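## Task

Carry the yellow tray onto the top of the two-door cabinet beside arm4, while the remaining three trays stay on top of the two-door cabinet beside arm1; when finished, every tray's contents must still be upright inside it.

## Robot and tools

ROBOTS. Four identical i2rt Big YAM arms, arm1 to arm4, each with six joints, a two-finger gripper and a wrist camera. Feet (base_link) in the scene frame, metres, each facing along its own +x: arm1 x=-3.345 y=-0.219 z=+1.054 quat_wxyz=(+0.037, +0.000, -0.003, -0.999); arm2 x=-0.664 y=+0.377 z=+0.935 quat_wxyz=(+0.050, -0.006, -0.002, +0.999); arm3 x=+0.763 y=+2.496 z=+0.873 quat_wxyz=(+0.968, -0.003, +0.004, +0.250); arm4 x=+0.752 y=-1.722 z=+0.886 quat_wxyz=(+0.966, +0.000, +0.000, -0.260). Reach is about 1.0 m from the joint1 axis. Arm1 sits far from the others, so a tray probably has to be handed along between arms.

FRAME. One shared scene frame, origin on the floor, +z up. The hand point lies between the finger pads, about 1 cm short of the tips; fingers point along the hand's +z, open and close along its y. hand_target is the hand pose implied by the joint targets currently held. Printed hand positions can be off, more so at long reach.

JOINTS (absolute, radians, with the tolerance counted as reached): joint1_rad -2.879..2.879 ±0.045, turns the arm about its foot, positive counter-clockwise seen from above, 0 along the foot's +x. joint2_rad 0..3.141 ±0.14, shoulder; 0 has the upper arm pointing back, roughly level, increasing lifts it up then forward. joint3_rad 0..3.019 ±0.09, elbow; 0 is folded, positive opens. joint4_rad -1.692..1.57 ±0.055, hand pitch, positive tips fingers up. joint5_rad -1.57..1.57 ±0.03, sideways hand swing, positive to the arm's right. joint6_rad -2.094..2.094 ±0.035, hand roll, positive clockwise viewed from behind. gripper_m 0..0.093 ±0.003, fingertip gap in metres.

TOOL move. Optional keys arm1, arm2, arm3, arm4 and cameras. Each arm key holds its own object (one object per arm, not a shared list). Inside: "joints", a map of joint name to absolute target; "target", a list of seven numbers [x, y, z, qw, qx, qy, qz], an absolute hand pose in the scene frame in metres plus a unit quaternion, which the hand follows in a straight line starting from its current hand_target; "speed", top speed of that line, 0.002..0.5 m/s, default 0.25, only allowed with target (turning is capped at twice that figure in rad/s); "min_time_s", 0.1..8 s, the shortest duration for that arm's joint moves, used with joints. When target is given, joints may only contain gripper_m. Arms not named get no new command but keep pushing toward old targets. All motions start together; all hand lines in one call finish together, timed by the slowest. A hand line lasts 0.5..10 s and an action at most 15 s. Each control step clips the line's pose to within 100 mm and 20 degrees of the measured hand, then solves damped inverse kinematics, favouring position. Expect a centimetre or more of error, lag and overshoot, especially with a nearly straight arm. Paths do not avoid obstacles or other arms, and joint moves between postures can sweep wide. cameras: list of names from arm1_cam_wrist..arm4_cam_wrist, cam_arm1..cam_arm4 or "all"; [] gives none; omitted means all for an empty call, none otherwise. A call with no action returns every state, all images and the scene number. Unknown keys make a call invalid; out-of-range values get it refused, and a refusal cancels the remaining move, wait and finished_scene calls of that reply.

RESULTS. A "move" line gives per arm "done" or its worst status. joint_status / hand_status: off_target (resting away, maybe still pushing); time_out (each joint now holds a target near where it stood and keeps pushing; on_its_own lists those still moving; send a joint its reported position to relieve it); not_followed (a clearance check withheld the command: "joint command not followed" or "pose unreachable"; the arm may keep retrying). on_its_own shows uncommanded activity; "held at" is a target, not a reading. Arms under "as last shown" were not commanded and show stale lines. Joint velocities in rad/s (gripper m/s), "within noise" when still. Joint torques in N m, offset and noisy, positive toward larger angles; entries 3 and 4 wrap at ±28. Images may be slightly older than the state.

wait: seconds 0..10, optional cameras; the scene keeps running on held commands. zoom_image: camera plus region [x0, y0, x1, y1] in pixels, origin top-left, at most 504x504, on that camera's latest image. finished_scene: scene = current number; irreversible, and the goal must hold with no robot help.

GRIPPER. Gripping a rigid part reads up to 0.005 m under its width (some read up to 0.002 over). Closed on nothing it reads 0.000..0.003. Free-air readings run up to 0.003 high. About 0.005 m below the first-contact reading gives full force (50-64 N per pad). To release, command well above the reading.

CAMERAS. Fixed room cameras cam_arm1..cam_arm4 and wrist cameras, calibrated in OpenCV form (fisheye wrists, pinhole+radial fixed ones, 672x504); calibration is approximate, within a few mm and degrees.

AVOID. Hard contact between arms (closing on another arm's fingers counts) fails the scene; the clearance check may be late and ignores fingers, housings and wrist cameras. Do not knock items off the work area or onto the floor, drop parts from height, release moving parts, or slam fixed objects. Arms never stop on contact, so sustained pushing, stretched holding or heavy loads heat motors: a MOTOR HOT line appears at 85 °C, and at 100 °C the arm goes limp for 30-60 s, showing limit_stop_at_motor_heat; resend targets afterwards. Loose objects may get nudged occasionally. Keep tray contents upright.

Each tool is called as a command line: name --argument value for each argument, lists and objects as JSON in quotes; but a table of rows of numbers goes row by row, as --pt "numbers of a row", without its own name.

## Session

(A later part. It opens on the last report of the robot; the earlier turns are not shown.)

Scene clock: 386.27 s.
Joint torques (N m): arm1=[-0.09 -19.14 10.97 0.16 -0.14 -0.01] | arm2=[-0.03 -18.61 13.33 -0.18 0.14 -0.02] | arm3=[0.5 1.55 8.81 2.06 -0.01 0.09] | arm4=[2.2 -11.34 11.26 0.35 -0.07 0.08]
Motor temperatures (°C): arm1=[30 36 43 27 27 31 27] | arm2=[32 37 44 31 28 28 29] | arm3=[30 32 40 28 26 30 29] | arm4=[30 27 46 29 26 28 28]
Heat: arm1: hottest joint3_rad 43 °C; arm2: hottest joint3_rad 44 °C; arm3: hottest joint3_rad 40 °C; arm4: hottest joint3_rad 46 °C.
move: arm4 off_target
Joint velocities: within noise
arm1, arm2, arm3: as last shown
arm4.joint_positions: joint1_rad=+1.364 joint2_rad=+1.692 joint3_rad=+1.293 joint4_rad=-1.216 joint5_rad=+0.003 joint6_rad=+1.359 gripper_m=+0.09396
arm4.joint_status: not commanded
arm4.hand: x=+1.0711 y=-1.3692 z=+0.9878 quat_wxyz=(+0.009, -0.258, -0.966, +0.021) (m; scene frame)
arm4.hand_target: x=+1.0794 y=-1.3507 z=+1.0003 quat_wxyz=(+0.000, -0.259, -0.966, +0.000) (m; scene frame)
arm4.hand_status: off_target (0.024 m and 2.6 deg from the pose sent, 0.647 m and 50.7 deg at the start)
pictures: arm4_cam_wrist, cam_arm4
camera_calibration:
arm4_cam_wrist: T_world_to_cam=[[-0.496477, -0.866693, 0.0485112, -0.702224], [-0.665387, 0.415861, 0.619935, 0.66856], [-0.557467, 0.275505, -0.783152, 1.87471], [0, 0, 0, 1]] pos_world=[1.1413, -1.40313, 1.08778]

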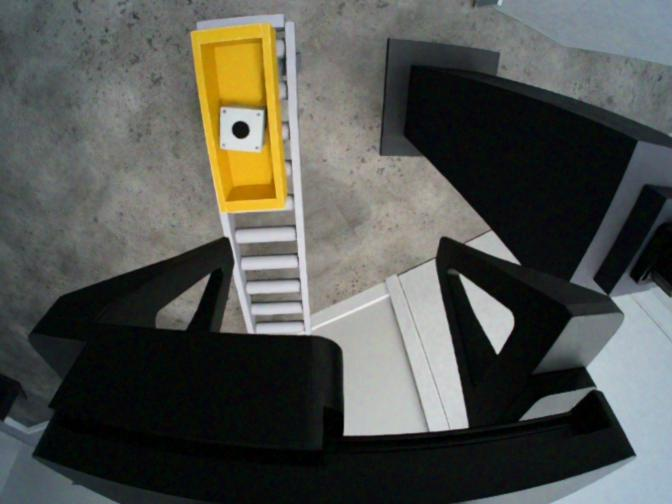

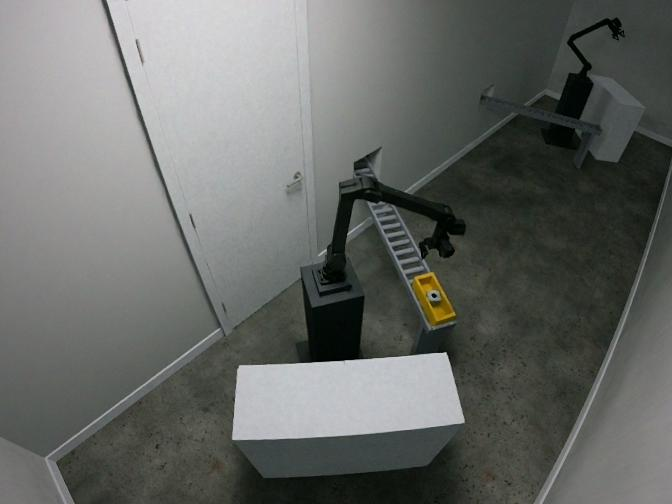

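move --arm4 '{"target":[1.043,-1.25,0.78,0,0.259,0.966,0],"speed":0.25,"joints":{"gripper_m":0.05}}' --cameras '["arm4_cam_wrist"]'

Scene clock: 399.63 s.
Joint torques (N m): arm1=[-0.15 -19.08 10.97 0.14 -0.14 -0.01] | arm2=[-0.03 -18.61 13.31 -0.2 0.14 -0.02] | arm3=[0.38 1.55 8.81 2.09 -0.01 0.07] | arm4=[1.2 -15.62 8.25 0.65 0.02 0.03]
Motor temperatures (°C): arm1=[30 37 43 27 27 31 27] | arm2=[32 37 44 31 28 28 28] | arm3=[30 32 40 28 26 30 29] | arm4=[30 28 47 29 26 27 28]
Heat: arm1: hottest joint3_rad 43 °C; arm2: hottest joint3_rad 44 °C; arm3: hottest joint3_rad 40 °C; arm4: hottest joint3_rad 47 °C.
move: arm4 off_target
Joint velocities: within noise
arm1, arm2, arm3: as last shown
arm4.joint_positions: joint1_rad=+1.538 joint2_rad=+2.136 joint3_rad=+1.325 joint4_rad=-0.796 joint5_rad=+0.001 joint6_rad=+1.529 gripper_m=+0.05007
arm4.joint_status: all done
arm4.hand: x=+1.0366 y=-1.2681 z=+0.7751 quat_wxyz=(+0.005, -0.256, -0.967, +0.017) (m; scene frame)
arm4.hand_target: x=+1.0427 y=-1.2503 z=+0.7805 quat_wxyz=(+0.000, -0.259, -0.966, +0.000) (m; scene frame)
arm4.hand_status: off_target (0.020 m and 2.1 deg from the pose sent, 0.241 m and 2.6 deg at the start)
pictures: arm4_cam_wrist
camera_calibration:
arm4_cam_wrist: T_world_to_cam=[[-0.493244, -0.868967, 0.0400806, -0.621164], [-0.672923, 0.410353, 0.615455, 0.739788], [-0.551257, 0.276598, -0.787152, 1.65903], [0, 0, 0, 1]] pos_world=[1.10599, -1.30223, 0.875502]

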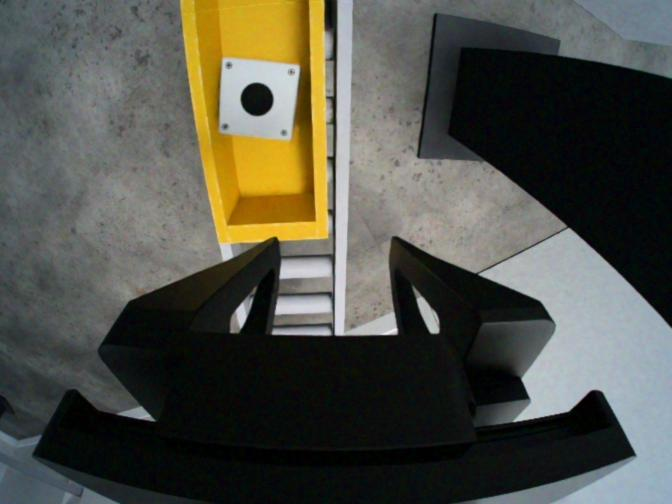

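move --arm4 '{"target":[1.038,-1.236,0.66,-0.003,0.259,0.966,-0.015],"speed":0.2}' --cameras '["arm4_cam_wrist"]'

Scene clock: 409.40 s.
Joint torques (N m): arm1=[-0.09 -19.08 10.97 0.14 -0.14 -0.01] | arm2=[-0.09 -18.61 13.35 -0.21 0.14 -0.02] | arm3=[0.67 1.44 8.8 2.07 -0.01 0.09] | arm4=[2.26 -15.74 6.6 0.47 0.16 0.08]
Motor temperatures (°C): arm1=[30 37 43 27 27 31 27] | arm2=[32 38 44 31 28 28 28] | arm3=[30 32 40 28 26 30 29] | arm4=[30 29 45 29 26 27 28]
Heat: arm1: hottest joint3_rad 43 °C; arm2: hottest joint3_rad 44 °C; arm3: hottest joint3_rad 40 °C; arm4: hottest joint3_rad 45 °C.
move: arm4 off_target
Joint velocities: within noise
arm1, arm2, arm3: as last shown
arm4.joint_positions: joint1_rad=+1.555 joint2_rad=+2.401 joint3_rad=+1.433 joint4_rad=-0.662 joint5_rad=+0.001 joint6_rad=+1.550 gripper_m=+0.05007
arm4.joint_status: not commanded
arm4.hand: x=+1.0354 y=-1.2525 z=+0.6592 quat_wxyz=(+0.008, -0.258, -0.966, +0.029) (m; scene frame)
arm4.hand_target: x=+1.0377 y=-1.2362 z=+0.6605 quat_wxyz=(+0.003, -0.259, -0.966, +0.015) (m; scene frame)
arm4.hand_status: off_target (0.017 m and 1.7 deg from the pose sent, 0.119 m and 0.5 deg at the start)
pictures: arm4_cam_wrist
camera_calibration:
arm4_cam_wrist: T_world_to_cam=[[-0.496582, -0.865621, 0.0640751, -0.611709], [-0.663847, 0.426314, 0.614462, 0.815092], [-0.559207, 0.262595, -0.78634, 1.55304], [0, 0, 0, 1]] pos_world=[1.10581, -1.28481, 0.759571]

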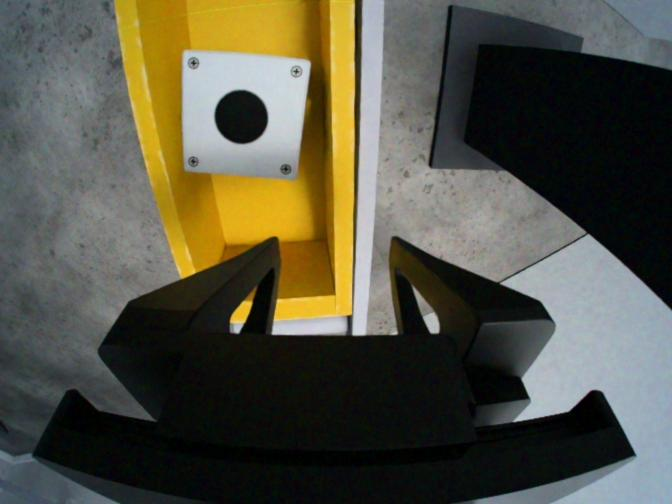

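move --arm4 '{"target":[1.036,-1.237,0.59,0.003,0.259,0.966,0.013],"speed":0.12}' --cameras '["arm4_cam_wrist"]'

move --cameras '["cam_arm4"]'

zoom_image --camera "cam_arm4" --region '[370, 220, 490, 340]'

Scene clock: 416.87 s.
Joint torques (N m): arm1=[-0.15 -19.08 10.96 0.14 -0.14 -0.01] | arm2=[-0.09 -18.61 13.34 -0.23 0.14 -0.02] | arm3=[0.44 1.67 8.83 2.03 0.01 0.09] | arm4=[2.78 -15.91 5.87 0.54 0.01 0.04]
Motor temperatures (°C): arm1=[30 37 43 27 27 31 27] | arm2=[32 38 44 31 28 28 28] | arm3=[30 32 41 28 26 30 29] | arm4=[30 30 44 29 26 27 28]
Heat: arm1: hottest joint3_rad 43 °C; arm2: hottest joint3_rad 44 °C; arm3: hottest joint3_rad 41 °C; arm4: hottest joint3_rad 44 °C.
move: arm4 off_target
Joint velocities: within noise
arm1, arm2, arm3: as last shown
arm4.joint_positions: joint1_rad=+1.556 joint2_rad=+2.527 joint3_rad=+1.446 joint4_rad=-0.482 joint5_rad=+0.000 joint6_rad=+1.551 gripper_m=+0.05006
arm4.joint_status: not commanded
arm4.hand: x=+1.0361 y=-1.2496 z=+0.5938 quat_wxyz=(-0.001, -0.258, -0.966, -0.003) (m; scene frame)
arm4.hand_target: x=+1.0357 y=-1.2372 z=+0.5903 quat_wxyz=(-0.003, -0.259, -0.966, -0.013) (m; scene frame)
arm4.hand_status: off_target (0.013 m and 1.1 deg from the pose sent, 0.071 m and 5.0 deg at the start)
pictures: arm4_cam_wrist
camera_calibration:
arm4_cam_wrist: T_world_to_cam=[[-0.497331, -0.867556, -0.00300748, -0.566498], [-0.684671, 0.390357, 0.615505, 0.830558], [-0.532811, 0.308169, -0.788127, 1.53195], [0, 0, 0, 1]] pos_world=[1.10316, -1.28778, 0.694457]

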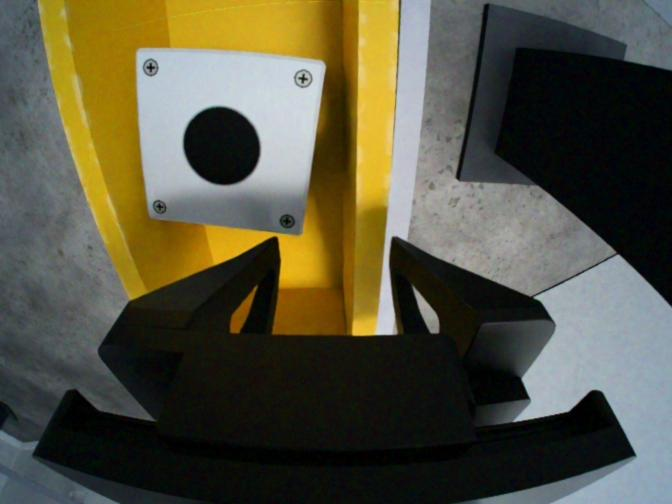

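Scene clock: 416.87 s.
Joint torques (N m): arm1=[-0.15 -19.08 10.96 0.14 -0.14 -0.01] | arm2=[-0.09 -18.61 13.34 -0.23 0.14 -0.02] | arm3=[0.44 1.67 8.83 2.03 0.01 0.09] | arm4=[2.78 -15.91 5.87 0.54 0.01 0.04]
Motor temperatures (°C): arm1=[30 37 43 27 27 31 27] | arm2=[32 38 44 31 28 28 28] | arm3=[30 32 41 28 26 30 29] | arm4=[30 30 44 29 26 27 28]
Heat: arm1: hottest joint3_rad 43 °C; arm2: hottest joint3_rad 44 °C; arm3: hottest joint3_rad 41 °C; arm4: hottest joint3_rad 44 °C.
Joint velocities: within noise
arm1.joint_positions: joint1_rad=-1.663 joint2_rad=+1.999 joint3_rad=+1.394 joint4_rad=-0.998 joint5_rad=+0.004 joint6_rad=+1.589 gripper_m=+0.02996
arm1.joint_status: not commanded
arm1.hand: x=-3.3334 y=+0.3281 z=+1.0332 quat_wxyz=(+0.002, +0.019, +1.000, -0.019) (m; scene frame)
arm1.hand_target: x=-3.3349 y=+0.3508 z=+1.0606 quat_wxyz=(+0.000, +0.017, +1.000, +0.012) (m; scene frame)
arm1.hand_status: not commanded
arm2.joint_positions: joint1_rad=+1.065 joint2_rad=+2.023 joint3_rad=+1.570 joint4_rad=-1.096 joint5_rad=+0.007 joint6_rad=+1.476 gripper_m=+0.02991
arm2.joint_status: not commanded
arm2.hand: x=-1.0055 y=-0.1133 z=+0.9559 quat_wxyz=(+0.006, +0.968, -0.253, -0.002) (m; scene frame)
arm2.hand_target: x=-1.0088 y=-0.1247 z=+0.9601 quat_wxyz=(+0.011, +0.968, -0.250, -0.005) (m; scene frame)
arm2.hand_status: not commanded
arm3.joint_positions: joint1_rad=-0.181 joint2_rad=+0.624 joint3_rad=+1.365 joint4_rad=-1.296 joint5_rad=+0.077 joint6_rad=-0.729 gripper_m=+0.09396
arm3.joint_status: not commanded
arm3.hand: x=+1.0043 y=+2.5663 z=+1.4050 quat_wxyz=(-0.466, +0.426, -0.765, +0.132) (m; scene frame)
arm3.hand_target: x=+1.0021 y=+2.5656 z=+1.4154 quat_wxyz=(-0.475, +0.422, -0.760, +0.134) (m; scene frame)
arm3.hand_status: not commanded
arm4.joint_positions: joint1_rad=+1.556 joint2_rad=+2.527 joint3_rad=+1.446 joint4_rad=-0.482 joint5_rad=+0.000 joint6_rad=+1.551 gripper_m=+0.05006
arm4.joint_status: not commanded
arm4.hand: x=+1.0361 y=-1.2496 z=+0.5938 quat_wxyz=(-0.001, -0.258, -0.966, -0.003) (m; scene frame)
arm4.hand_target: x=+1.0357 y=-1.2372 z=+0.5903 quat_wxyz=(-0.003, -0.259, -0.966, -0.013) (m; scene frame)
arm4.hand_status: off_target (0.013 m and 1.1 deg from the pose sent, 0.071 m and 5.0 deg at the start)
pictures: cam_arm4

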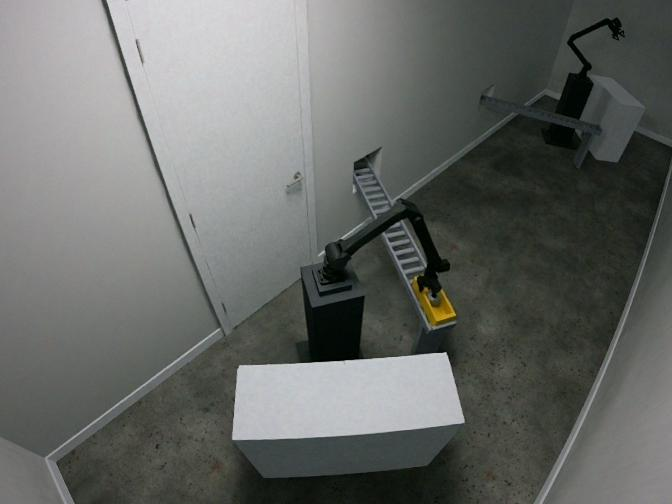

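Scaled by 4.200 from the camera's 672x504 image, which has a finer 960x720 frame.

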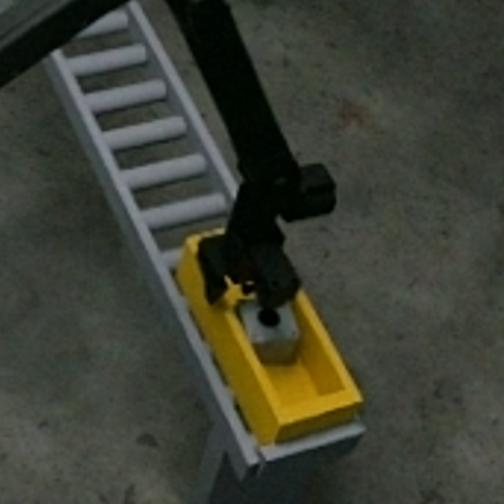

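move --arm4 '{"target":[1.029,-1.251,0.592,0.003,0.259,0.966,0.01],"speed":0.1}'

move --arm4 '{"joints":{"gripper_m":0.0}}'

move --arm4 '{"target":[1.031,-1.25,0.86,0.003,0.259,0.966,0.01],"speed":0.2}' --cameras '["cam_arm4","arm4_cam_wrist"]'

Scene clock: 422.93 s.
Joint torques (N m): arm1=[-0.15 -19.08 10.97 0.14 -0.14 0] | arm2=[0.03 -18.67 13.33 -0.18 0.14 -0.02] | arm3=[0.38 1.44 8.81 2.09 0.01 0.08] | arm4=[1.38 -16.56 3.59 0.62 0.14 -0.03]
Motor temperatures (°C): arm1=[30 37 43 27 27 31 27] | arm2=[32 38 44 31 28 28 28] | arm3=[30 32 41 28 26 30 29] | arm4=[30 30 43 29 26 27 28]
Heat: arm1: hottest joint3_rad 43 °C; arm2: hottest joint3_rad 44 °C; arm3: hottest joint3_rad 41 °C; arm4: hottest joint3_rad 43 °C.
move: arm4 done
Joint velocities: within noise
arm1, arm2, arm3: as last shown
arm4.joint_positions: joint1_rad=+1.556 joint2_rad=+2.527 joint3_rad=+1.418 joint4_rad=-0.457 joint5_rad=+0.000 joint6_rad=+1.551 gripper_m=+0.05006
arm4.joint_status: not commanded
arm4.hand: x=+1.0310 y=-1.2581 z=+0.5891 quat_wxyz=(+0.000, -0.258, -0.966, -0.002) (m; scene frame)
arm4.hand_target: x=+1.0290 y=-1.2509 z=+0.5921 quat_wxyz=(-0.003, -0.259, -0.966, -0.010) (m; scene frame)
arm4.hand_status: done (0.008 m and 1.0 deg from the pose sent, 0.007 m and 0.8 deg at the start)
pictures: none

Scene clock: 423.60 s.
Joint torques (N m): arm1=[-0.15 -19.14 10.97 0.14 -0.14 0] | arm2=[0.03 -18.67 13.34 -0.18 0.14 -0.02] | arm3=[0.62 1.38 8.83 2.04 0.01 0.09] | arm4=[1.55 -16.73 4.12 0.72 0.15 -0.01]
Motor temperatures (°C): arm1=[30 37 43 27 27 31 27] | arm2=[32 38 44 31 28 28 28] | arm3=[30 32 41 28 26 30 29] | arm4=[30 30 43 29 26 27 28]
Heat: arm1: hottest joint3_rad 43 °C; arm2: hottest joint3_rad 44 °C; arm3: hottest joint3_rad 41 °C; arm4: hottest joint3_rad 43 °C.
move: arm4 off_target
Joint velocities: within noise
arm1, arm2, arm3: as last shown
arm4.joint_positions: joint1_rad=+1.556 joint2_rad=+2.525 joint3_rad=+1.415 joint4_rad=-0.456 joint5_rad=+0.000 joint6_rad=+1.551 gripper_m=+0.01173
arm4.joint_status: gripper_m off_target (ended at +0.01176, target +0.00000)
arm4.hand: x=+1.0306 y=-1.2588 z=+0.5895 quat_wxyz=(+0.000, -0.258, -0.966, -0.002) (m; scene frame)
arm4.hand_target: x=+1.0290 y=-1.2510 z=+0.5920 quat_wxyz=(-0.003, -0.259, -0.966, -0.010) (m; scene frame)
arm4.hand_status: not commanded
pictures: none

Scene clock: 425.77 s.
Joint torques (N m): arm1=[-0.15 -19.08 10.97 0.14 -0.14 -0.01] | arm2=[-0.03 -18.61 13.33 -0.21 0.14 -0.02] | arm3=[0.56 1.67 8.79 1.98 0 0.09] | arm4=[1.61 -19.14 9.29 -0.13 0.3 0.03]
Motor temperatures (°C): arm1=[30 37 43 27 27 31 27] | arm2=[32 38 44 31 28 28 28] | arm3=[30 32 41 28 26 30 29] | arm4=[30 30 43 29 26 27 28]
Heat: arm1: hottest joint3_rad 43 °C; arm2: hottest joint3_rad 44 °C; arm3: hottest joint3_rad 41 °C; arm4: hottest joint3_rad 43 °C.
move: arm4 off_target
Joint velocities: within noise
arm1, arm2, arm3: as last shown
arm4.joint_positions: joint1_rad=+1.556 joint2_rad=+2.041 joint3_rad=+1.296 joint4_rad=-0.900 joint5_rad=-0.004 joint6_rad=+1.550 gripper_m=+0.01173
arm4.joint_status: not commanded
arm4.hand: x=+1.0174 y=-1.2796 z=+0.8167 quat_wxyz=(+0.013, -0.258, -0.966, +0.035) (m; scene frame)
arm4.hand_target: x=+1.0298 y=-1.2517 z=+0.8601 quat_wxyz=(-0.003, -0.259, -0.966, -0.010) (m; scene frame)
arm4.hand_status: off_target (0.054 m and 5.5 deg from the pose sent, 0.271 m and 1.0 deg at the start)
pictures: arm4_cam_wrist, cam_arm4
camera_calibration:
arm4_cam_wrist: T_world_to_cam=[[-0.495319, -0.865137, 0.0787207, -0.666792], [-0.656304, 0.432039, 0.618553, 0.714285], [-0.569143, 0.254716, -0.78179, 1.67024], [0, 0, 0, 1]] pos_world=[1.08912, -1.3109, 0.916445]

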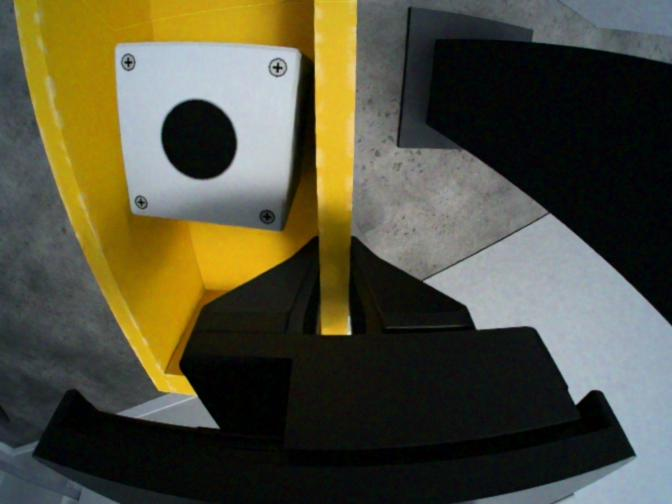

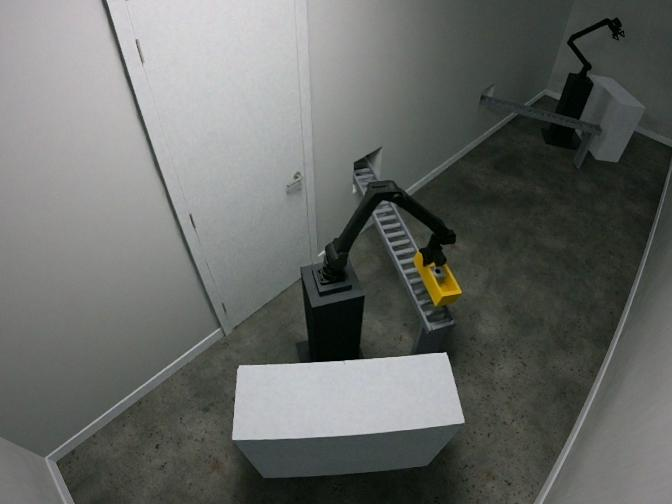

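move --arm4 '{"target":[1.031,-1.25,1.03,0.003,0.259,0.966,0.02],"speed":0.25}'

move --arm4 '{"joints":{"joint1_rad":-0.15},"min_time_s":4}' --cameras '["cam_arm4","arm4_cam_wrist"]'

Scene clock: 441.10 s.
Joint torques (N m): arm1=[-0.09 -19.08 10.96 0.14 -0.14 -0.01] | arm2=[-0.03 -18.67 13.34 -0.21 0.14 -0.03] | arm3=[0.38 1.67 8.84 2.03 0.01 0.09] | arm4=[1.85 -17.44 13.33 -0.24 0.24 -0.03]
Motor temperatures (°C): arm1=[30 37 44 27 27 31 27] | arm2=[32 38 45 30 28 28 27] | arm3=[30 32 41 28 26 30 29] | arm4=[30 32 43 29 26 27 29]
Heat: arm1: hottest joint3_rad 44 °C; arm2: hottest joint3_rad 45 °C; arm3: hottest joint3_rad 41 °C; arm4: hottest joint3_rad 43 °C.
move: arm4 off_target
Joint velocities: within noise
arm1, arm2, arm3: as last shown
arm4.joint_positions: joint1_rad=+1.556 joint2_rad=+1.824 joint3_rad=+1.448 joint4_rad=-1.269 joint5_rad=-0.009 joint6_rad=+1.550 gripper_m=+0.01173
arm4.joint_status: not commanded
arm4.hand: x=+1.0184 y=-1.2767 z=+0.9785 quat_wxyz=(+0.015, -0.258, -0.966, +0.035) (m; scene frame)
arm4.hand_target: x=+1.0290 y=-1.2532 z=+1.0305 quat_wxyz=(-0.003, -0.259, -0.966, -0.021) (m; scene frame)
arm4.hand_status: off_target (0.059 m and 6.6 deg from the pose sent, 0.216 m and 6.6 deg at the start; pose on its path clipped on 19 of 52 steps)
pictures: none

Scene clock: 445.57 s.
Joint torques (N m): arm1=[-0.09 -19.08 10.97 0.14 -0.14 -0.01] | arm2=[0.03 -18.61 13.3 -0.23 0.15 -0.02] | arm3=[0.5 1.49 8.83 2.06 0.01 0.09] | arm4=[1.73 -17.9 13.45 -0.2 0.27 0.01]
Motor temperatures (°C): arm1=[30 37 44 27 27 31 27] | arm2=[32 38 45 30 28 28 27] | arm3=[30 32 41 28 26 30 29] | arm4=[30 32 43 29 26 27 29]
Heat: arm1: hottest joint3_rad 44 °C; arm2: hottest joint3_rad 45 °C; arm3: hottest joint3_rad 41 °C; arm4: hottest joint3_rad 43 °C.
move: arm4 done
Joint velocities: within noise
arm1, arm2, arm3: as last shown
arm4.joint_positions: joint1_rad=-0.156 joint2_rad=+1.824 joint3_rad=+1.448 joint4_rad=-1.269 joint5_rad=-0.009 joint6_rad=+1.550 gripper_m=+0.01173
arm4.joint_status: all done
arm4.hand: x=+1.1554 y=-2.0485 z=+0.9783 quat_wxyz=(+0.036, -0.898, -0.439, +0.012) (m; scene frame)
arm4.hand_target: x=+1.1768 y=-2.0628 z=+1.0302 quat_wxyz=(-0.017, -0.899, -0.437, -0.011) (m; scene frame)
arm4.hand_status: not commanded
pictures: arm4_cam_wrist, cam_arm4
camera_calibration:
arm4_cam_wrist: T_world_to_cam=[[-0.787192, 0.611649, 0.078824, 2.08599], [0.518589, 0.587349, 0.621359, -0.00498504], [0.333757, 0.530006, -0.779551, 1.58947], [0, 0, 0, 1]] pos_world=[1.11416, -2.11539, 1.07774]

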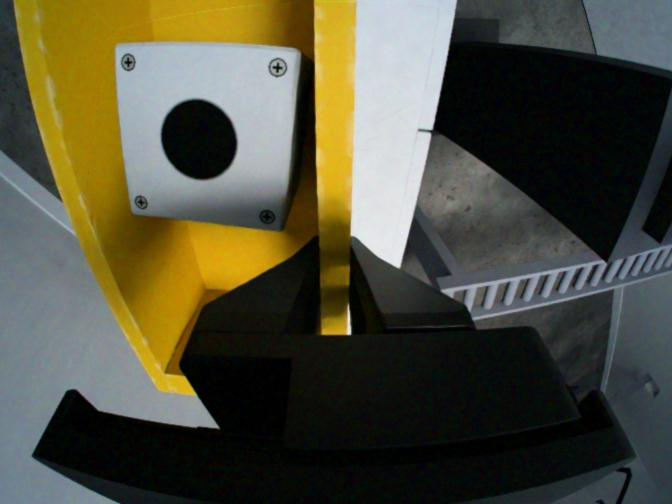

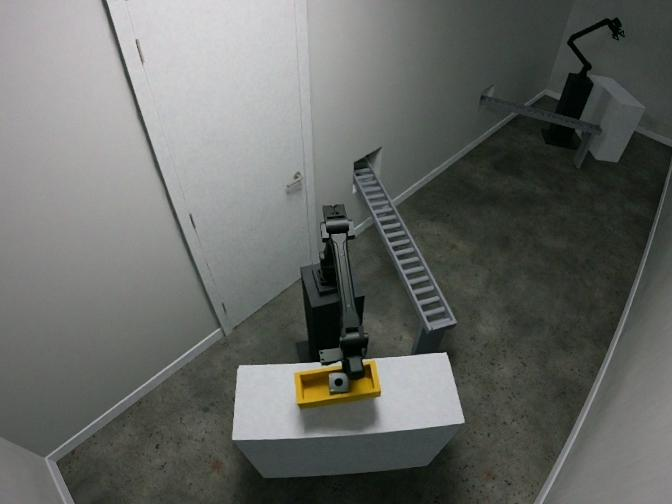

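move --arm4 '{"target":[1.18,-2.066,0.88,-0.03,-0.898,-0.438,-0.018],"speed":0.15}' --cameras '["cam_arm4","arm4_cam_wrist"]'

zoom_image --camera "cam_arm4" --region '[230, 330, 470, 480]'

Scene clock: 452.80 s.
Joint torques (N m): arm1=[-0.15 -19.08 10.96 0.14 -0.14 -0.01] | arm2=[0.03 -18.67 13.35 -0.21 0.14 -0.03] | arm3=[0.5 1.55 8.81 2 0 0.08] | arm4=[0.38 -14.74 7.95 0.84 -0.05 -0.07]
Motor temperatures (°C): arm1=[30 37 44 27 27 31 27] | arm2=[32 38 45 30 28 28 27] | arm3=[30 32 41 28 26 30 29] | arm4=[30 31 44 29 26 27 29]
Heat: arm1: hottest joint3_rad 44 °C; arm2: hottest joint3_rad 45 °C; arm3: hottest joint3_rad 41 °C; arm4: hottest joint3_rad 44 °C.
move: arm4 off_target
Joint velocities: within noise
arm1, arm2, arm3: as last shown
arm4.joint_positions: joint1_rad=-0.155 joint2_rad=+1.940 joint3_rad=+1.302 joint4_rad=-0.907 joint5_rad=-0.004 joint6_rad=+1.552 gripper_m=+0.01173
arm4.joint_status: not commanded
arm4.hand: x=+1.1671 y=-2.0590 z=+0.8694 quat_wxyz=(-0.011, -0.899, -0.439, -0.007) (m; scene frame)
arm4.hand_target: x=+1.1798 y=-2.0656 z=+0.8803 quat_wxyz=(-0.030, -0.898, -0.438, -0.018) (m; scene frame)
arm4.hand_status: off_target (0.018 m and 2.6 deg from the pose sent, 0.103 m and 8.3 deg at the start)
pictures: arm4_cam_wrist, cam_arm4
camera_calibration:
arm4_cam_wrist: T_world_to_cam=[[-0.788746, 0.614354, -0.0212054, 2.20456], [0.473045, 0.628632, 0.617293, 0.204403], [0.392566, 0.476856, -0.786448, 1.33423], [0, 0, 0, 1]] pos_world=[1.11837, -2.11911, 0.969876]

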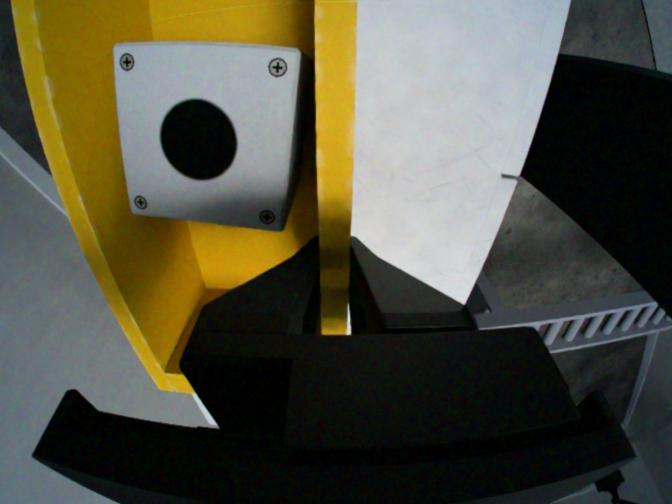

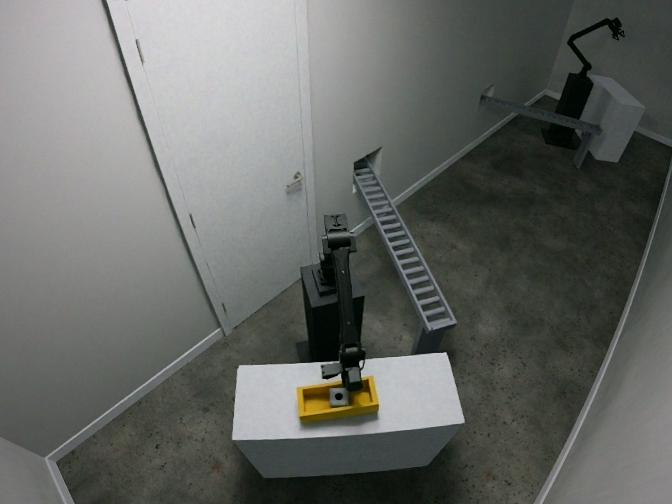

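Scaled by 2.100 from the camera's 672x504 image, which has a finer 960x720 frame.

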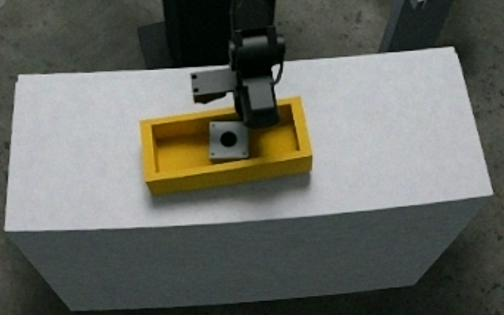

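move --arm4 '{"target":[1.14,-2.031,0.82,-0.022,-0.898,-0.438,-0.012],"speed":0.15}' --cameras '["cam_arm4"]'

zoom_image --camera "cam_arm4" --region '[230, 330, 470, 480]'

move --arm4 '{"target":[1.14,-2.031,0.77,-0.018,-0.898,-0.438,-0.01],"speed":0.08}' --cameras '["cam_arm4"]'

zoom_image --camera "cam_arm4" --region '[230, 330, 470, 480]'

Scene clock: 461.80 s.
Joint torques (N m): arm1=[-0.15 -19.14 10.97 0.16 -0.14 -0.01] | arm2=[-0.03 -18.61 13.33 -0.21 0.14 -0.02] | arm3=[0.5 1.49 8.8 2.04 0 0.1] | arm4=[1.9 -10.7 3.41 0.76 0.02 -0.05]
Motor temperatures (°C): arm1=[30 37 44 27 27 31 27] | arm2=[32 38 45 30 28 28 27] | arm3=[30 32 41 28 26 30 28] | arm4=[30 32 43 29 26 27 29]
Heat: arm1: hottest joint3_rad 44 °C; arm2: hottest joint3_rad 45 °C; arm3: hottest joint3_rad 41 °C; arm4: hottest joint3_rad 43 °C.
move: arm4 off_target
Joint velocities: within noise
arm1, arm2, arm3: as last shown
arm4.joint_positions: joint1_rad=-0.155 joint2_rad=+1.895 joint3_rad=+1.156 joint4_rad=-0.719 joint5_rad=-0.001 joint6_rad=+1.552 gripper_m=+0.01173
arm4.joint_status: not commanded
arm4.hand: x=+1.1527 y=-2.0480 z=+0.8496 quat_wxyz=(-0.051, -0.897, -0.438, -0.024) (m; scene frame)
arm4.hand_target: x=+1.1391 y=-2.0307 z=+0.8218 quat_wxyz=(-0.022, -0.898, -0.438, -0.012) (m; scene frame)
arm4.hand_status: off_target (0.036 m and 3.5 deg from the pose sent, 0.063 m and 1.4 deg at the start)
pictures: cam_arm4

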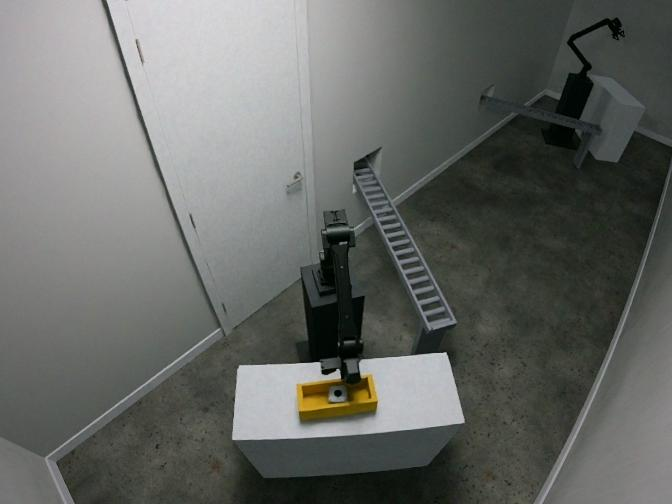

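Scaled by 2.100 from the camera's 672x504 image, which has a finer 960x720 frame.

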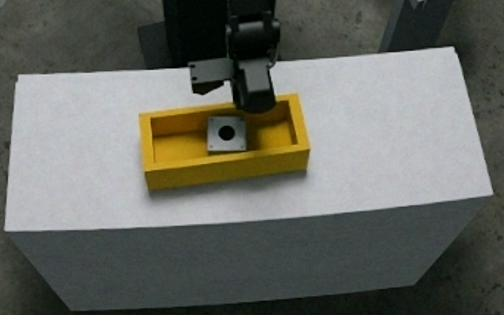

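Scene clock: 462.97 s.
Joint torques (N m): arm1=[-0.09 -19.08 10.97 0.14 -0.14 -0.01] | arm2=[-0.03 -18.61 13.33 -0.21 0.14 -0.02] | arm3=[0.5 1.38 8.75 2 0 0.08] | arm4=[1.49 -3.9 3.07 3.1 0.06 -0.05]
Motor temperatures (°C): arm1=[30 37 44 27 27 31 27] | arm2=[32 38 45 30 28 28 27] | arm3=[30 32 41 28 26 30 28] | arm4=[30 32 43 29 26 27 29]
Heat: arm1: hottest joint3_rad 44 °C; arm2: hottest joint3_rad 45 °C; arm3: hottest joint3_rad 41 °C; arm4: hottest joint3_rad 43 °C.
move: arm4 off_target
Joint velocities: within noise
arm1.joint_positions: joint1_rad=-1.663 joint2_rad=+1.999 joint3_rad=+1.394 joint4_rad=-0.998 joint5_rad=+0.004 joint6_rad=+1.589 gripper_m=+0.02996
arm1.joint_status: not commanded
arm1.hand: x=-3.3334 y=+0.3281 z=+1.0332 quat_wxyz=(+0.002, +0.019, +1.000, -0.019) (m; scene frame)
arm1.hand_target: x=-3.3349 y=+0.3508 z=+1.0606 quat_wxyz=(+0.000, +0.017, +1.000, +0.012) (m; scene frame)
arm1.hand_status: not commanded
arm2.joint_positions: joint1_rad=+1.065 joint2_rad=+2.023 joint3_rad=+1.570 joint4_rad=-1.096 joint5_rad=+0.007 joint6_rad=+1.476 gripper_m=+0.02991
arm2.joint_status: not commanded
arm2.hand: x=-1.0055 y=-0.1133 z=+0.9559 quat_wxyz=(+0.006, +0.968, -0.253, -0.002) (m; scene frame)
arm2.hand_target: x=-1.0088 y=-0.1247 z=+0.9601 quat_wxyz=(+0.011, +0.968, -0.250, -0.005) (m; scene frame)
arm2.hand_status: not commanded
arm3.joint_positions: joint1_rad=-0.181 joint2_rad=+0.624 joint3_rad=+1.365 joint4_rad=-1.296 joint5_rad=+0.077 joint6_rad=-0.729 gripper_m=+0.09396
arm3.joint_status: not commanded
arm3.hand: x=+1.0043 y=+2.5663 z=+1.4050 quat_wxyz=(-0.466, +0.426, -0.765, +0.132) (m; scene frame)
arm3.hand_target: x=+1.0021 y=+2.5656 z=+1.4154 quat_wxyz=(-0.475, +0.422, -0.760, +0.134) (m; scene frame)
arm3.hand_status: not commanded
arm4.joint_positions: joint1_rad=-0.155 joint2_rad=+1.888 joint3_rad=+1.135 joint4_rad=-0.685 joint5_rad=-0.001 joint6_rad=+1.552 gripper_m=+0.01172
arm4.joint_status: not commanded
arm4.hand: x=+1.1520 y=-2.0474 z=+0.8477 quat_wxyz=(-0.060, -0.897, -0.438, -0.028) (m; scene frame)
arm4.hand_target: x=+1.1329 y=-2.0260 z=+0.7793 quat_wxyz=(-0.018, -0.899, -0.438, -0.009) (m; scene frame)
arm4.hand_status: off_target (0.080 m and 5.2 deg from the pose sent, 0.082 m and 4.0 deg at the start)
pictures: cam_arm4

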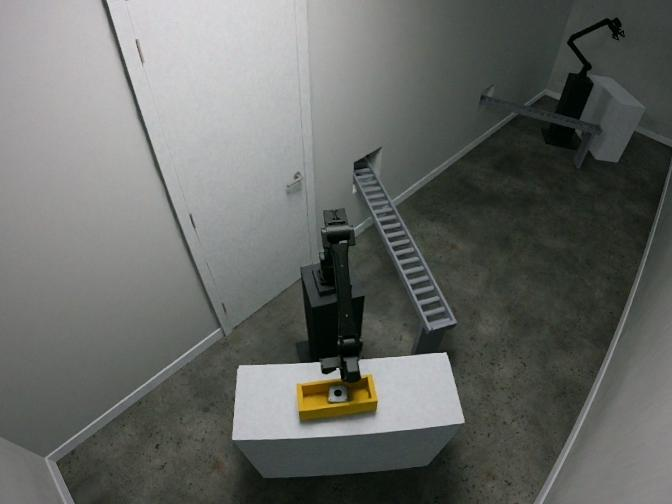

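Scaled by 2.100 from the camera's 672x504 image, which has a finer 960x720 frame.

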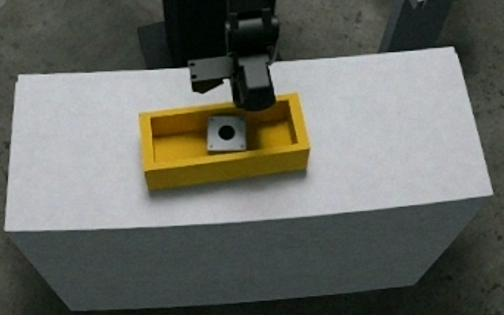

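move --arm4 '{"target":[1.155,-2.05,0.86,-0.045,-0.897,-0.438,-0.022],"speed":0.1}'

move --arm4 '{"joints":{"gripper_m":0.03}}'

move --arm4 '{"target":[1.155,-2.05,1.05,-0.045,-0.897,-0.438,-0.022],"speed":0.15}' --cameras '["cam_arm4"]'

zoom_image --camera "cam_arm4" --region '[230, 330, 470, 480]'

move --cameras '["cam_arm1"]'

Scene clock: 470.50 s.
Joint torques (N m): arm1=[-0.15 -19.08 10.97 0.14 -0.14 -0.01] | arm2=[0.03 -18.61 13.33 -0.2 0.13 -0.02] | arm3=[0.44 1.61 8.81 2.04 -0.01 0.08] | arm4=[0.67 -12.75 9.1 0.02 0.01 -0.13]
Motor temperatures (°C): arm1=[30 37 44 27 27 31 27] | arm2=[32 38 46 30 28 28 27] | arm3=[30 32 41 28 26 30 28] | arm4=[30 31 42 29 26 27 30]
Heat: arm1: hottest joint3_rad 44 °C; arm2: hottest joint3_rad 46 °C; arm3: hottest joint3_rad 41 °C; arm4: hottest joint3_rad 42 °C.
move: arm4 off_target
Joint velocities: within noise
arm1, arm2, arm3: as last shown
arm4.joint_positions: joint1_rad=-0.155 joint2_rad=+1.882 joint3_rad=+1.143 joint4_rad=-0.752 joint5_rad=-0.001 joint6_rad=+1.552 gripper_m=+0.01172
arm4.joint_status: not commanded
arm4.hand: x=+1.1431 y=-2.0402 z=+0.8513 quat_wxyz=(-0.036, -0.898, -0.438, -0.017) (m; scene frame)
arm4.hand_target: x=+1.1547 y=-2.0497 z=+0.8601 quat_wxyz=(-0.045, -0.897, -0.438, -0.022) (m; scene frame)
arm4.hand_status: off_target (0.018 m and 1.2 deg from the pose sent, 0.013 m and 1.8 deg at the start)
pictures: none

Scene clock: 471.07 s.
Joint torques (N m): arm1=[-0.09 -19.08 10.97 0.14 -0.14 0] | arm2=[-0.09 -18.67 13.34 -0.2 0.13 -0.02] | arm3=[0.62 1.61 8.84 2.04 0 0.09] | arm4=[0.97 -12.28 9.28 -0.1 0.02 -0.16]
Motor temperatures (°C): arm1=[30 37 44 27 27 31 27] | arm2=[32 38 46 30 28 28 27] | arm3=[30 32 41 28 26 30 28] | arm4=[30 31 43 29 26 27 30]
Heat: arm1: hottest joint3_rad 44 °C; arm2: hottest joint3_rad 46 °C; arm3: hottest joint3_rad 41 °C; arm4: hottest joint3_rad 43 °C.
move: arm4 done
Joint velocities: within noise
arm1, arm2, arm3: as last shown
arm4.joint_positions: joint1_rad=-0.155 joint2_rad=+1.882 joint3_rad=+1.143 joint4_rad=-0.753 joint5_rad=-0.001 joint6_rad=+1.552 gripper_m=+0.02988
arm4.joint_status: all done
arm4.hand: x=+1.1429 y=-2.0400 z=+0.8513 quat_wxyz=(-0.035, -0.898, -0.438, -0.017) (m; scene frame)
arm4.hand_target: x=+1.1547 y=-2.0497 z=+0.8601 quat_wxyz=(-0.045, -0.897, -0.438, -0.022) (m; scene frame)
arm4.hand_status: not commanded
pictures: none

Scene clock: 473.10 s.
Joint torques (N m): arm1=[-0.15 -19.08 10.96 0.14 -0.14 -0.01] | arm2=[0.03 -18.61 13.34 -0.21 0.14 -0.02] | arm3=[0.56 1.32 8.83 2.04 0 0.09] | arm4=[0.91 -13.57 11.84 0.06 0.01 -0.11]
Motor temperatures (°C): arm1=[30 37 44 27 27 31 27] | arm2=[32 38 46 30 28 28 27] | arm3=[30 32 41 28 26 30 28] | arm4=[30 31 43 29 26 27 29]
Heat: arm1: hottest joint3_rad 44 °C; arm2: hottest joint3_rad 46 °C; arm3: hottest joint3_rad 41 °C; arm4: hottest joint3_rad 43 °C.
move: arm4 off_target
Joint velocities: within noise
arm1, arm2, arm3: as last shown
arm4.joint_positions: joint1_rad=-0.155 joint2_rad=+1.677 joint3_rad=+1.372 joint4_rad=-1.220 joint5_rad=-0.001 joint6_rad=+1.552 gripper_m=+0.02997
arm4.joint_status: not commanded
arm4.hand: x=+1.1436 y=-2.0405 z=+1.0229 quat_wxyz=(-0.020, -0.898, -0.438, -0.010) (m; scene frame)
arm4.hand_target: x=+1.1541 y=-2.0493 z=+1.0501 quat_wxyz=(-0.045, -0.897, -0.438, -0.022) (m; scene frame)
arm4.hand_status: off_target (0.031 m and 3.2 deg from the pose sent, 0.199 m and 1.3 deg at the start)
pictures: cam_arm4

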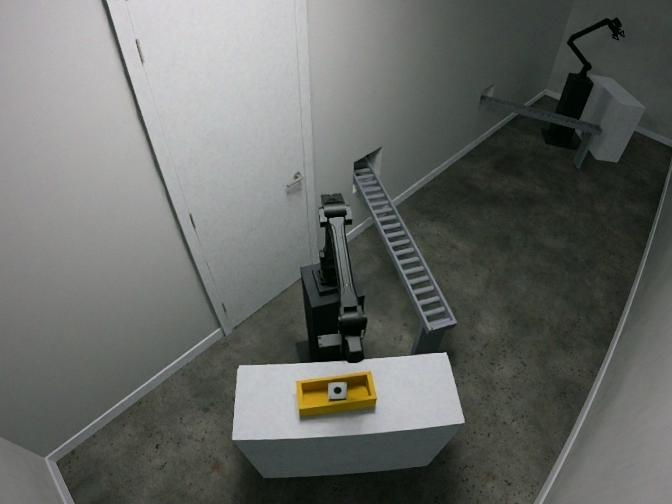

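Scaled by 2.100 from the camera's 672x504 image, which has a finer 960x720 frame.

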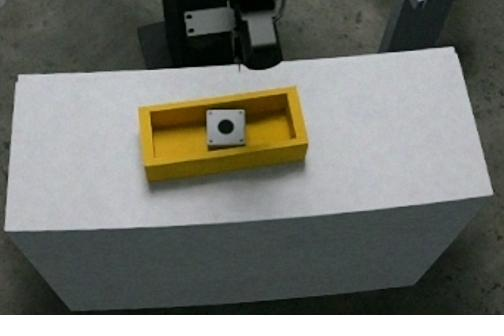

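Scene clock: 473.10 s.
Joint torques (N m): arm1=[-0.15 -19.08 10.96 0.14 -0.14 -0.01] | arm2=[0.03 -18.61 13.34 -0.21 0.14 -0.02] | arm3=[0.56 1.32 8.83 2.04 0 0.09] | arm4=[0.91 -13.57 11.84 0.06 0.01 -0.11]
Motor temperatures (°C): arm1=[30 37 44 27 27 31 27] | arm2=[32 38 46 30 28 28 27] | arm3=[30 32 41 28 26 30 28] | arm4=[30 31 43 29 26 27 29]
Heat: arm1: hottest joint3_rad 44 °C; arm2: hottest joint3_rad 46 °C; arm3: hottest joint3_rad 41 °C; arm4: hottest joint3_rad 43 °C.
Joint velocities: within noise
arm1.joint_positions: joint1_rad=-1.663 joint2_rad=+1.999 joint3_rad=+1.394 joint4_rad=-0.998 joint5_rad=+0.004 joint6_rad=+1.589 gripper_m=+0.02996
arm1.joint_status: not commanded
arm1.hand: x=-3.3334 y=+0.3281 z=+1.0332 quat_wxyz=(+0.002, +0.019, +1.000, -0.019) (m; scene frame)
arm1.hand_target: x=-3.3349 y=+0.3508 z=+1.0606 quat_wxyz=(+0.000, +0.017, +1.000, +0.012) (m; scene frame)
arm1.hand_status: not commanded
arm2.joint_positions: joint1_rad=+1.065 joint2_rad=+2.023 joint3_rad=+1.570 joint4_rad=-1.096 joint5_rad=+0.007 joint6_rad=+1.476 gripper_m=+0.02991
arm2.joint_status: not commanded
arm2.hand: x=-1.0055 y=-0.1133 z=+0.9559 quat_wxyz=(+0.006, +0.968, -0.253, -0.002) (m; scene frame)
arm2.hand_target: x=-1.0088 y=-0.1247 z=+0.9601 quat_wxyz=(+0.011, +0.968, -0.250, -0.005) (m; scene frame)
arm2.hand_status: not commanded
arm3.joint_positions: joint1_rad=-0.181 joint2_rad=+0.624 joint3_rad=+1.365 joint4_rad=-1.296 joint5_rad=+0.077 joint6_rad=-0.729 gripper_m=+0.09396
arm3.joint_status: not commanded
arm3.hand: x=+1.0043 y=+2.5663 z=+1.4050 quat_wxyz=(-0.466, +0.426, -0.765, +0.132) (m; scene frame)
arm3.hand_target: x=+1.0021 y=+2.5656 z=+1.4154 quat_wxyz=(-0.475, +0.422, -0.760, +0.134) (m; scene frame)
arm3.hand_status: not commanded
arm4.joint_positions: joint1_rad=-0.155 joint2_rad=+1.677 joint3_rad=+1.372 joint4_rad=-1.220 joint5_rad=-0.001 joint6_rad=+1.552 gripper_m=+0.02997
arm4.joint_status: not commanded
arm4.hand: x=+1.1436 y=-2.0405 z=+1.0229 quat_wxyz=(-0.020, -0.898, -0.438, -0.010) (m; scene frame)
arm4.hand_target: x=+1.1541 y=-2.0493 z=+1.0501 quat_wxyz=(-0.045, -0.897, -0.438, -0.022) (m; scene frame)
arm4.hand_status: off_target (0.031 m and 3.2 deg from the pose sent, 0.199 m and 1.3 deg at the start)
pictures: cam_arm1

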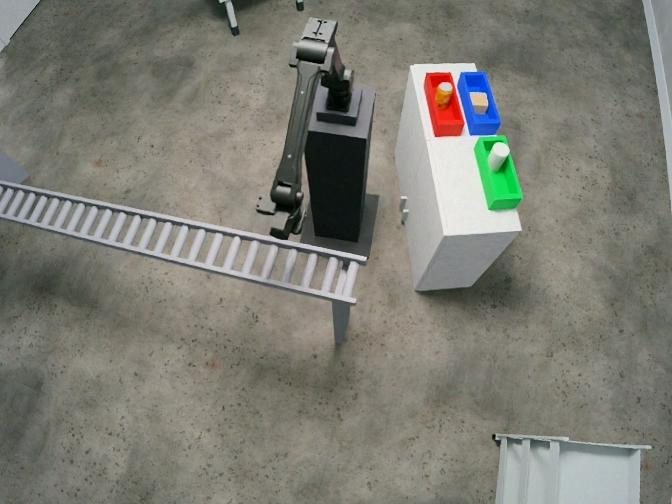

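finished_scene --scene 1

The scene is finished: the task was done.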